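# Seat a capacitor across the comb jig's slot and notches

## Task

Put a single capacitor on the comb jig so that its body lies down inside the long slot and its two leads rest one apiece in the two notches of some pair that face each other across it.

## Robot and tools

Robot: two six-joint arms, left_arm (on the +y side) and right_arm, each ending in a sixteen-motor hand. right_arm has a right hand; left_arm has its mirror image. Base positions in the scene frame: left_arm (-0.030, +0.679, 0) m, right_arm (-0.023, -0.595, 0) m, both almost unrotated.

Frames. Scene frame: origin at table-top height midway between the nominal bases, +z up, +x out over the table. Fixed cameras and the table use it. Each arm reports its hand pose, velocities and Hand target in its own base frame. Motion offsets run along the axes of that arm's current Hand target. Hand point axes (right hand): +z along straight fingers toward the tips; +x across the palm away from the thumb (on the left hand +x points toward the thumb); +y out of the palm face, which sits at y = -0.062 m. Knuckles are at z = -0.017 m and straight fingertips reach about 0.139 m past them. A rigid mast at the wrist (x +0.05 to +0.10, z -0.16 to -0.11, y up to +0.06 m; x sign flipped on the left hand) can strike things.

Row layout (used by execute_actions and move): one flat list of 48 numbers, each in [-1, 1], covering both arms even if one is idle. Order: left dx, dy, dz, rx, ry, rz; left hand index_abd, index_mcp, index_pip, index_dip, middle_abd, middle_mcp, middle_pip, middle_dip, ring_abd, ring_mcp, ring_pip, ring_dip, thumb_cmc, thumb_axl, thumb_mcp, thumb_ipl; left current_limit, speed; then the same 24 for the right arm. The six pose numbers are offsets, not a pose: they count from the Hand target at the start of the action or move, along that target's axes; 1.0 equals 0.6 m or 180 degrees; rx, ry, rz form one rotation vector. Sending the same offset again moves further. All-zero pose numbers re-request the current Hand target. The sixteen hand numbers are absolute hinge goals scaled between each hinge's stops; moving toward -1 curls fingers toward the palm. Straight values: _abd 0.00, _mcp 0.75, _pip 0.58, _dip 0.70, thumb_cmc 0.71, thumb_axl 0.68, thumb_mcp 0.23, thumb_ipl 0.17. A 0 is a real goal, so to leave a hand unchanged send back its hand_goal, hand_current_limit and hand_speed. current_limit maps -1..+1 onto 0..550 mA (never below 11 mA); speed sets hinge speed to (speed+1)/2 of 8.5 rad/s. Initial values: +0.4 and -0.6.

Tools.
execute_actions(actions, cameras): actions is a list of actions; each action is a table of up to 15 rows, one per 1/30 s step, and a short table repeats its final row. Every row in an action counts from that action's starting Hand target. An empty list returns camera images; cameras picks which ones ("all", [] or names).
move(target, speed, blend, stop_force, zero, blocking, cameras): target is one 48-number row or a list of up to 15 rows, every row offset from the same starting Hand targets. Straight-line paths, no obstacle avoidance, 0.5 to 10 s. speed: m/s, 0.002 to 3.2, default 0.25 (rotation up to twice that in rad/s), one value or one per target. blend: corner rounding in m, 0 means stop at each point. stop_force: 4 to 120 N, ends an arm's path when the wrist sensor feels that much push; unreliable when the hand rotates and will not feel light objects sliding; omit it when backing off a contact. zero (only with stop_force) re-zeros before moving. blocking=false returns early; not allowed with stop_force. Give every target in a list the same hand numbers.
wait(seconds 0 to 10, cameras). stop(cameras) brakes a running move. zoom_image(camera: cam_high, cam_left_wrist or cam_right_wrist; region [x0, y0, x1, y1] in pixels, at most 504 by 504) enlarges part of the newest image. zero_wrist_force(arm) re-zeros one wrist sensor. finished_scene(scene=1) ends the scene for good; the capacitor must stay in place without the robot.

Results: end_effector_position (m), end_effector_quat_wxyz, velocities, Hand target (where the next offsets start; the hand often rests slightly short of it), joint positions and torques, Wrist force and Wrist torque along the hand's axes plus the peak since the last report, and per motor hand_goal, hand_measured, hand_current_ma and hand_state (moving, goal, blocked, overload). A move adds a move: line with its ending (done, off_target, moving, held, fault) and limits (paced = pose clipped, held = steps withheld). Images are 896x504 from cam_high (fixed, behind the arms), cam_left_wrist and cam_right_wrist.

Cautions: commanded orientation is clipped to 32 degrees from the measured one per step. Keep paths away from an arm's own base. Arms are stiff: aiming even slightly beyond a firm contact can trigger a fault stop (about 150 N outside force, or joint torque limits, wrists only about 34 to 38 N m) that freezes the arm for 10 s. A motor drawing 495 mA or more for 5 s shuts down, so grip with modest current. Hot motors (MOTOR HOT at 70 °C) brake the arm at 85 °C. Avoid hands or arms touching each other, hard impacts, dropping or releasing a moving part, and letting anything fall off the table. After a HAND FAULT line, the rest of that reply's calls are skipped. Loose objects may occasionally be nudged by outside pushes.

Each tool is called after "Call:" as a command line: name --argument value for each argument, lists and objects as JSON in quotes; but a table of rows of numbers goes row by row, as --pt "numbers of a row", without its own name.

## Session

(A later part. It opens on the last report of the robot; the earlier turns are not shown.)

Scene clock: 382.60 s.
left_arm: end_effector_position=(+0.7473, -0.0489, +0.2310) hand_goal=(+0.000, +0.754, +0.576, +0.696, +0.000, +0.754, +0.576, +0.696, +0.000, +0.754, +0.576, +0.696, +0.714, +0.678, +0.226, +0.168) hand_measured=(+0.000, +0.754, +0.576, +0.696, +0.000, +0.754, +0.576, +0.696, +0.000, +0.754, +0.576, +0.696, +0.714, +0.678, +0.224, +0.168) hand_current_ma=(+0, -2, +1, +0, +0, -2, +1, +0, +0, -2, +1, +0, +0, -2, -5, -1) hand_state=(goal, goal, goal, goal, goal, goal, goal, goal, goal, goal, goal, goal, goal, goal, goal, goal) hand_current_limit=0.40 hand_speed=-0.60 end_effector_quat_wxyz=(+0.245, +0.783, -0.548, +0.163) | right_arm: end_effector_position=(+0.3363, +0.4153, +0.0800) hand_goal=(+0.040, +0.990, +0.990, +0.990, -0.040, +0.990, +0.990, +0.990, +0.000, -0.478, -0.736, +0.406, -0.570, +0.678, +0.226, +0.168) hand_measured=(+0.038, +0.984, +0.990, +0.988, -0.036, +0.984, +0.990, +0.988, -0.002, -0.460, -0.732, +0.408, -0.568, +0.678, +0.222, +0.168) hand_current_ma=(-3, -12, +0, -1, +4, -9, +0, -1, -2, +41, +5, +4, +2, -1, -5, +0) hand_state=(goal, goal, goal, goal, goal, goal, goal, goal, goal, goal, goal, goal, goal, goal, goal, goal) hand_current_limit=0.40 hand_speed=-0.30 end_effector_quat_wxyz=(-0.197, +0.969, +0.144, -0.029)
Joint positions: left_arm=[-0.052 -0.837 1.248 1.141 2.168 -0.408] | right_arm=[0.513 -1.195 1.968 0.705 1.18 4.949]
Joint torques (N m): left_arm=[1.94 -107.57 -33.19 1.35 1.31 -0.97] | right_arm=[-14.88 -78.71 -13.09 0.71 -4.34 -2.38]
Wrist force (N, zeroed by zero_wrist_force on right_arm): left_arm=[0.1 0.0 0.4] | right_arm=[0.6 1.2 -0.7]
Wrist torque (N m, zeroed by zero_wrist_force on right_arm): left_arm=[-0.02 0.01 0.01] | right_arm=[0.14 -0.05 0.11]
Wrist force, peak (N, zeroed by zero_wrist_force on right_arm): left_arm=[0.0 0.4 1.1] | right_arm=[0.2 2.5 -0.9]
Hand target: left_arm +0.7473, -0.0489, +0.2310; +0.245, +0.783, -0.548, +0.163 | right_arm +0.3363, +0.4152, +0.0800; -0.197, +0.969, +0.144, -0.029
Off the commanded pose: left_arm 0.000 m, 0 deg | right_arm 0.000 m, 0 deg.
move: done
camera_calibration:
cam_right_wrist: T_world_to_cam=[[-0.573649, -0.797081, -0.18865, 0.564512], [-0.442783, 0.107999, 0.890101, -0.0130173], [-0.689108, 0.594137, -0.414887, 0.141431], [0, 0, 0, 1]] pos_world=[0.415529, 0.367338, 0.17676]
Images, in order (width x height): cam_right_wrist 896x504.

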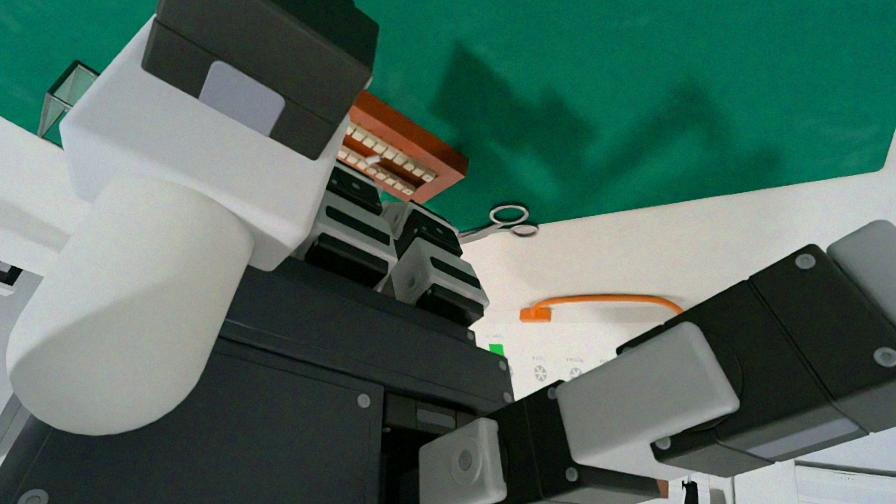

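Call:
move --pt "0 0 0 0 0 0 0 0.754 0.576 0.696 0 0.754 0.576 0.696 0 0.754 0.576 0.696 0.714 0.678 0.226 0.168 0.4 -0.6 0 0.01954 0.04603 0 0 0 0.04 0.99 0.99 0.99 -0.04 0.99 0.99 0.99 0 -0.479 -0.737 0.406 -0.571 0.678 0.226 0.168 0.4 -0.3" --speed 0.08 --cameras '[]'

Call:
move --pt "0 0 0 0 0 0 0 0.754 0.576 0.696 0 0.754 0.576 0.696 0 0.754 0.576 0.696 0.714 0.678 0.226 0.168 0.4 -0.6 0 0.00586 0.0138 0 0 0 0.04 0.99 0.99 0.99 -0.04 0.99 0.99 0.99 0 -0.479 -0.737 0.406 -0.571 0.678 0.226 0.168 0.4 -0.3" --speed 0.012 --stop_force 4 --cameras '["cam_right_wrist"]'

Call:
zoom_image --camera "cam_right_wrist" --region '[320, 60, 520, 230]'

Scene clock: 383.67 s.
left_arm: end_effector_position=(+0.7473, -0.0489, +0.2310) hand_goal=(+0.000, +0.754, +0.576, +0.696, +0.000, +0.754, +0.576, +0.696, +0.000, +0.754, +0.576, +0.696, +0.714, +0.678, +0.226, +0.168) hand_measured=(+0.000, +0.754, +0.576, +0.696, +0.000, +0.754, +0.576, +0.696, +0.000, +0.754, +0.576, +0.696, +0.714, +0.678, +0.224, +0.168) hand_current_ma=(+0, -2, +1, +0, +0, -2, +1, +0, +0, -2, +1, +0, +0, -2, -5, -1) hand_state=(goal, goal, goal, goal, goal, goal, goal, goal, goal, goal, goal, goal, goal, goal, goal, goal) hand_current_limit=0.40 hand_speed=-0.60 end_effector_quat_wxyz=(+0.245, +0.783, -0.548, +0.163) | right_arm: end_effector_position=(+0.3363, +0.4152, +0.0501) hand_goal=(+0.040, +0.990, +0.990, +0.990, -0.040, +0.990, +0.990, +0.990, +0.000, -0.478, -0.736, +0.406, -0.570, +0.678, +0.226, +0.168) hand_measured=(+0.038, +0.984, +0.990, +0.988, -0.036, +0.984, +0.990, +0.988, -0.002, -0.460, -0.732, +0.408, -0.568, +0.678, +0.222, +0.168) hand_current_ma=(-3, -12, +0, -1, +4, -9, +0, -1, -2, +41, +5, +4, +2, -1, -5, +0) hand_state=(goal, goal, goal, goal, goal, goal, goal, goal, goal, goal, goal, goal, goal, goal, goal, goal) hand_current_limit=0.40 hand_speed=-0.30 end_effector_quat_wxyz=(-0.197, +0.969, +0.144, -0.029)
Joint positions: left_arm=[-0.052 -0.837 1.248 1.141 2.168 -0.408] | right_arm=[0.513 -1.156 1.982 0.652 1.18 4.949]
Joint torques (N m): left_arm=[2.49 -109.67 -34.26 1.65 1.59 -0.86] | right_arm=[-7.2 -44.01 -11.51 0.83 -3.8 -0.53]
Wrist force (N, zeroed by zero_wrist_force on right_arm): left_arm=[-0.2 -0.2 0.5] | right_arm=[0.6 1.3 -0.7]
Wrist torque (N m, zeroed by zero_wrist_force on right_arm): left_arm=[-0.05 0.04 -0.01] | right_arm=[0.14 -0.05 0.11]
Wrist force, peak (N, zeroed by zero_wrist_force on right_arm): left_arm=[-0.2 -0.2 1.2] | right_arm=[0.6 1.4 -1.0]
Hand target: left_arm +0.7473, -0.0489, +0.2310; +0.245, +0.783, -0.548, +0.163 | right_arm +0.3363, +0.4152, +0.0500; -0.197, +0.969, +0.144, -0.029
Off the commanded pose: left_arm 0.000 m, 0 deg | right_arm 0.000 m, 0 deg.
move: done
No camera images: "cameras" was empty.

Scene clock: 385.13 s.
left_arm: end_effector_position=(+0.7473, -0.0489, +0.2310) hand_goal=(+0.000, +0.754, +0.576, +0.696, +0.000, +0.754, +0.576, +0.696, +0.000, +0.754, +0.576, +0.696, +0.714, +0.678, +0.226, +0.168) hand_measured=(+0.000, +0.754, +0.576, +0.696, +0.000, +0.754, +0.576, +0.696, +0.000, +0.754, +0.576, +0.696, +0.714, +0.678, +0.224, +0.168) hand_current_ma=(+0, -2, +1, +0, +0, -2, +1, +0, +0, -2, +1, +0, +0, -2, -5, -1) hand_state=(goal, goal, goal, goal, goal, goal, goal, goal, goal, goal, goal, goal, goal, goal, goal, goal) hand_current_limit=0.40 hand_speed=-0.60 end_effector_quat_wxyz=(+0.245, +0.783, -0.548, +0.163) | right_arm: end_effector_position=(+0.3363, +0.4152, +0.0412) hand_goal=(+0.040, +0.990, +0.990, +0.990, -0.040, +0.990, +0.990, +0.990, +0.000, -0.478, -0.736, +0.406, -0.570, +0.678, +0.226, +0.168) hand_measured=(+0.038, +1.000, +0.996, +0.988, -0.036, +0.996, +0.996, +0.988, -0.002, -0.460, -0.732, +0.408, -0.568, +0.678, +0.222, +0.168) hand_current_ma=(-3, +17, +11, -1, +4, +12, +10, -1, -2, +41, +5, +4, +2, -1, -5, +0) hand_state=(goal, goal, goal, goal, goal, goal, goal, goal, goal, goal, goal, goal, goal, goal, goal, goal) hand_current_limit=0.40 hand_speed=-0.30 end_effector_quat_wxyz=(-0.197, +0.969, +0.144, -0.029)
Joint positions: left_arm=[-0.052 -0.837 1.248 1.141 2.168 -0.408] | right_arm=[0.513 -1.145 1.986 0.637 1.18 4.949]
Joint torques (N m): left_arm=[2.37 -108.21 -32.73 1.68 1.69 -1.18] | right_arm=[8.07 -71.56 -16.31 5.42 -3.36 0.79]
Wrist force (N, zeroed by zero_wrist_force on right_arm): left_arm=[0.1 0.0 1.1] | right_arm=[0.7 1.0 -4.7]
Wrist torque (N m, zeroed by zero_wrist_force on right_arm): left_arm=[-0.07 0.02 0.00] | right_arm=[0.68 -0.07 0.12]
Wrist force, peak (N, zeroed by zero_wrist_force on right_arm): left_arm=[0.0 0.8 0.9] | right_arm=[0.4 0.9 -5.1]
Hand target: left_arm +0.7473, -0.0489, +0.2310; +0.245, +0.783, -0.548, +0.163 | right_arm +0.3363, +0.4152, +0.0413; -0.197, +0.969, +0.144, -0.029
Off the commanded pose: left_arm 0.000 m, 0 deg | right_arm 0.000 m, 0 deg.
move: contact (right_arm)
camera_calibration:
cam_right_wrist: T_world_to_cam=[[-0.57368, -0.797048, -0.188696, 0.557119], [-0.442635, 0.107842, 0.890193, 0.0215127], [-0.689177, 0.59421, -0.414668, 0.125364], [0, 0, 0, 1]] pos_world=[0.415529, 0.367238, 0.13796]
Images, in order (width x height): cam_right_wrist 896x504.

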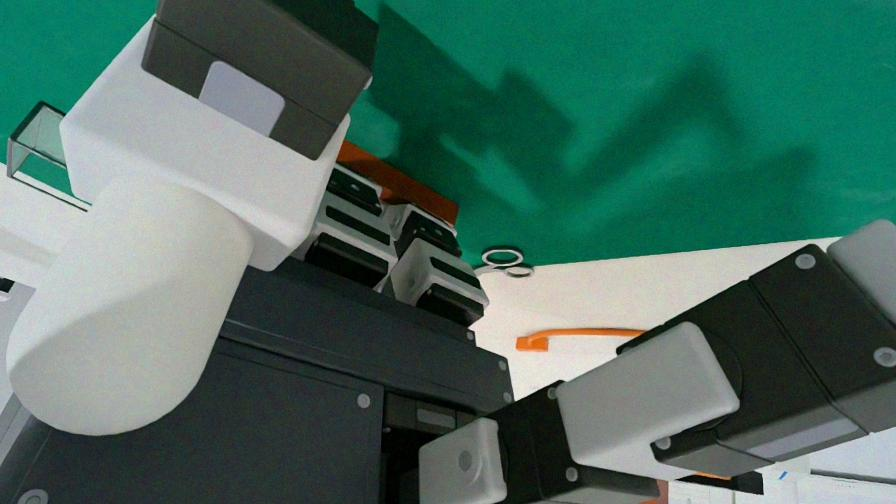

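Scaled by 2.520 from the camera's 896x504 image, which has a finer 1280x720 frame.

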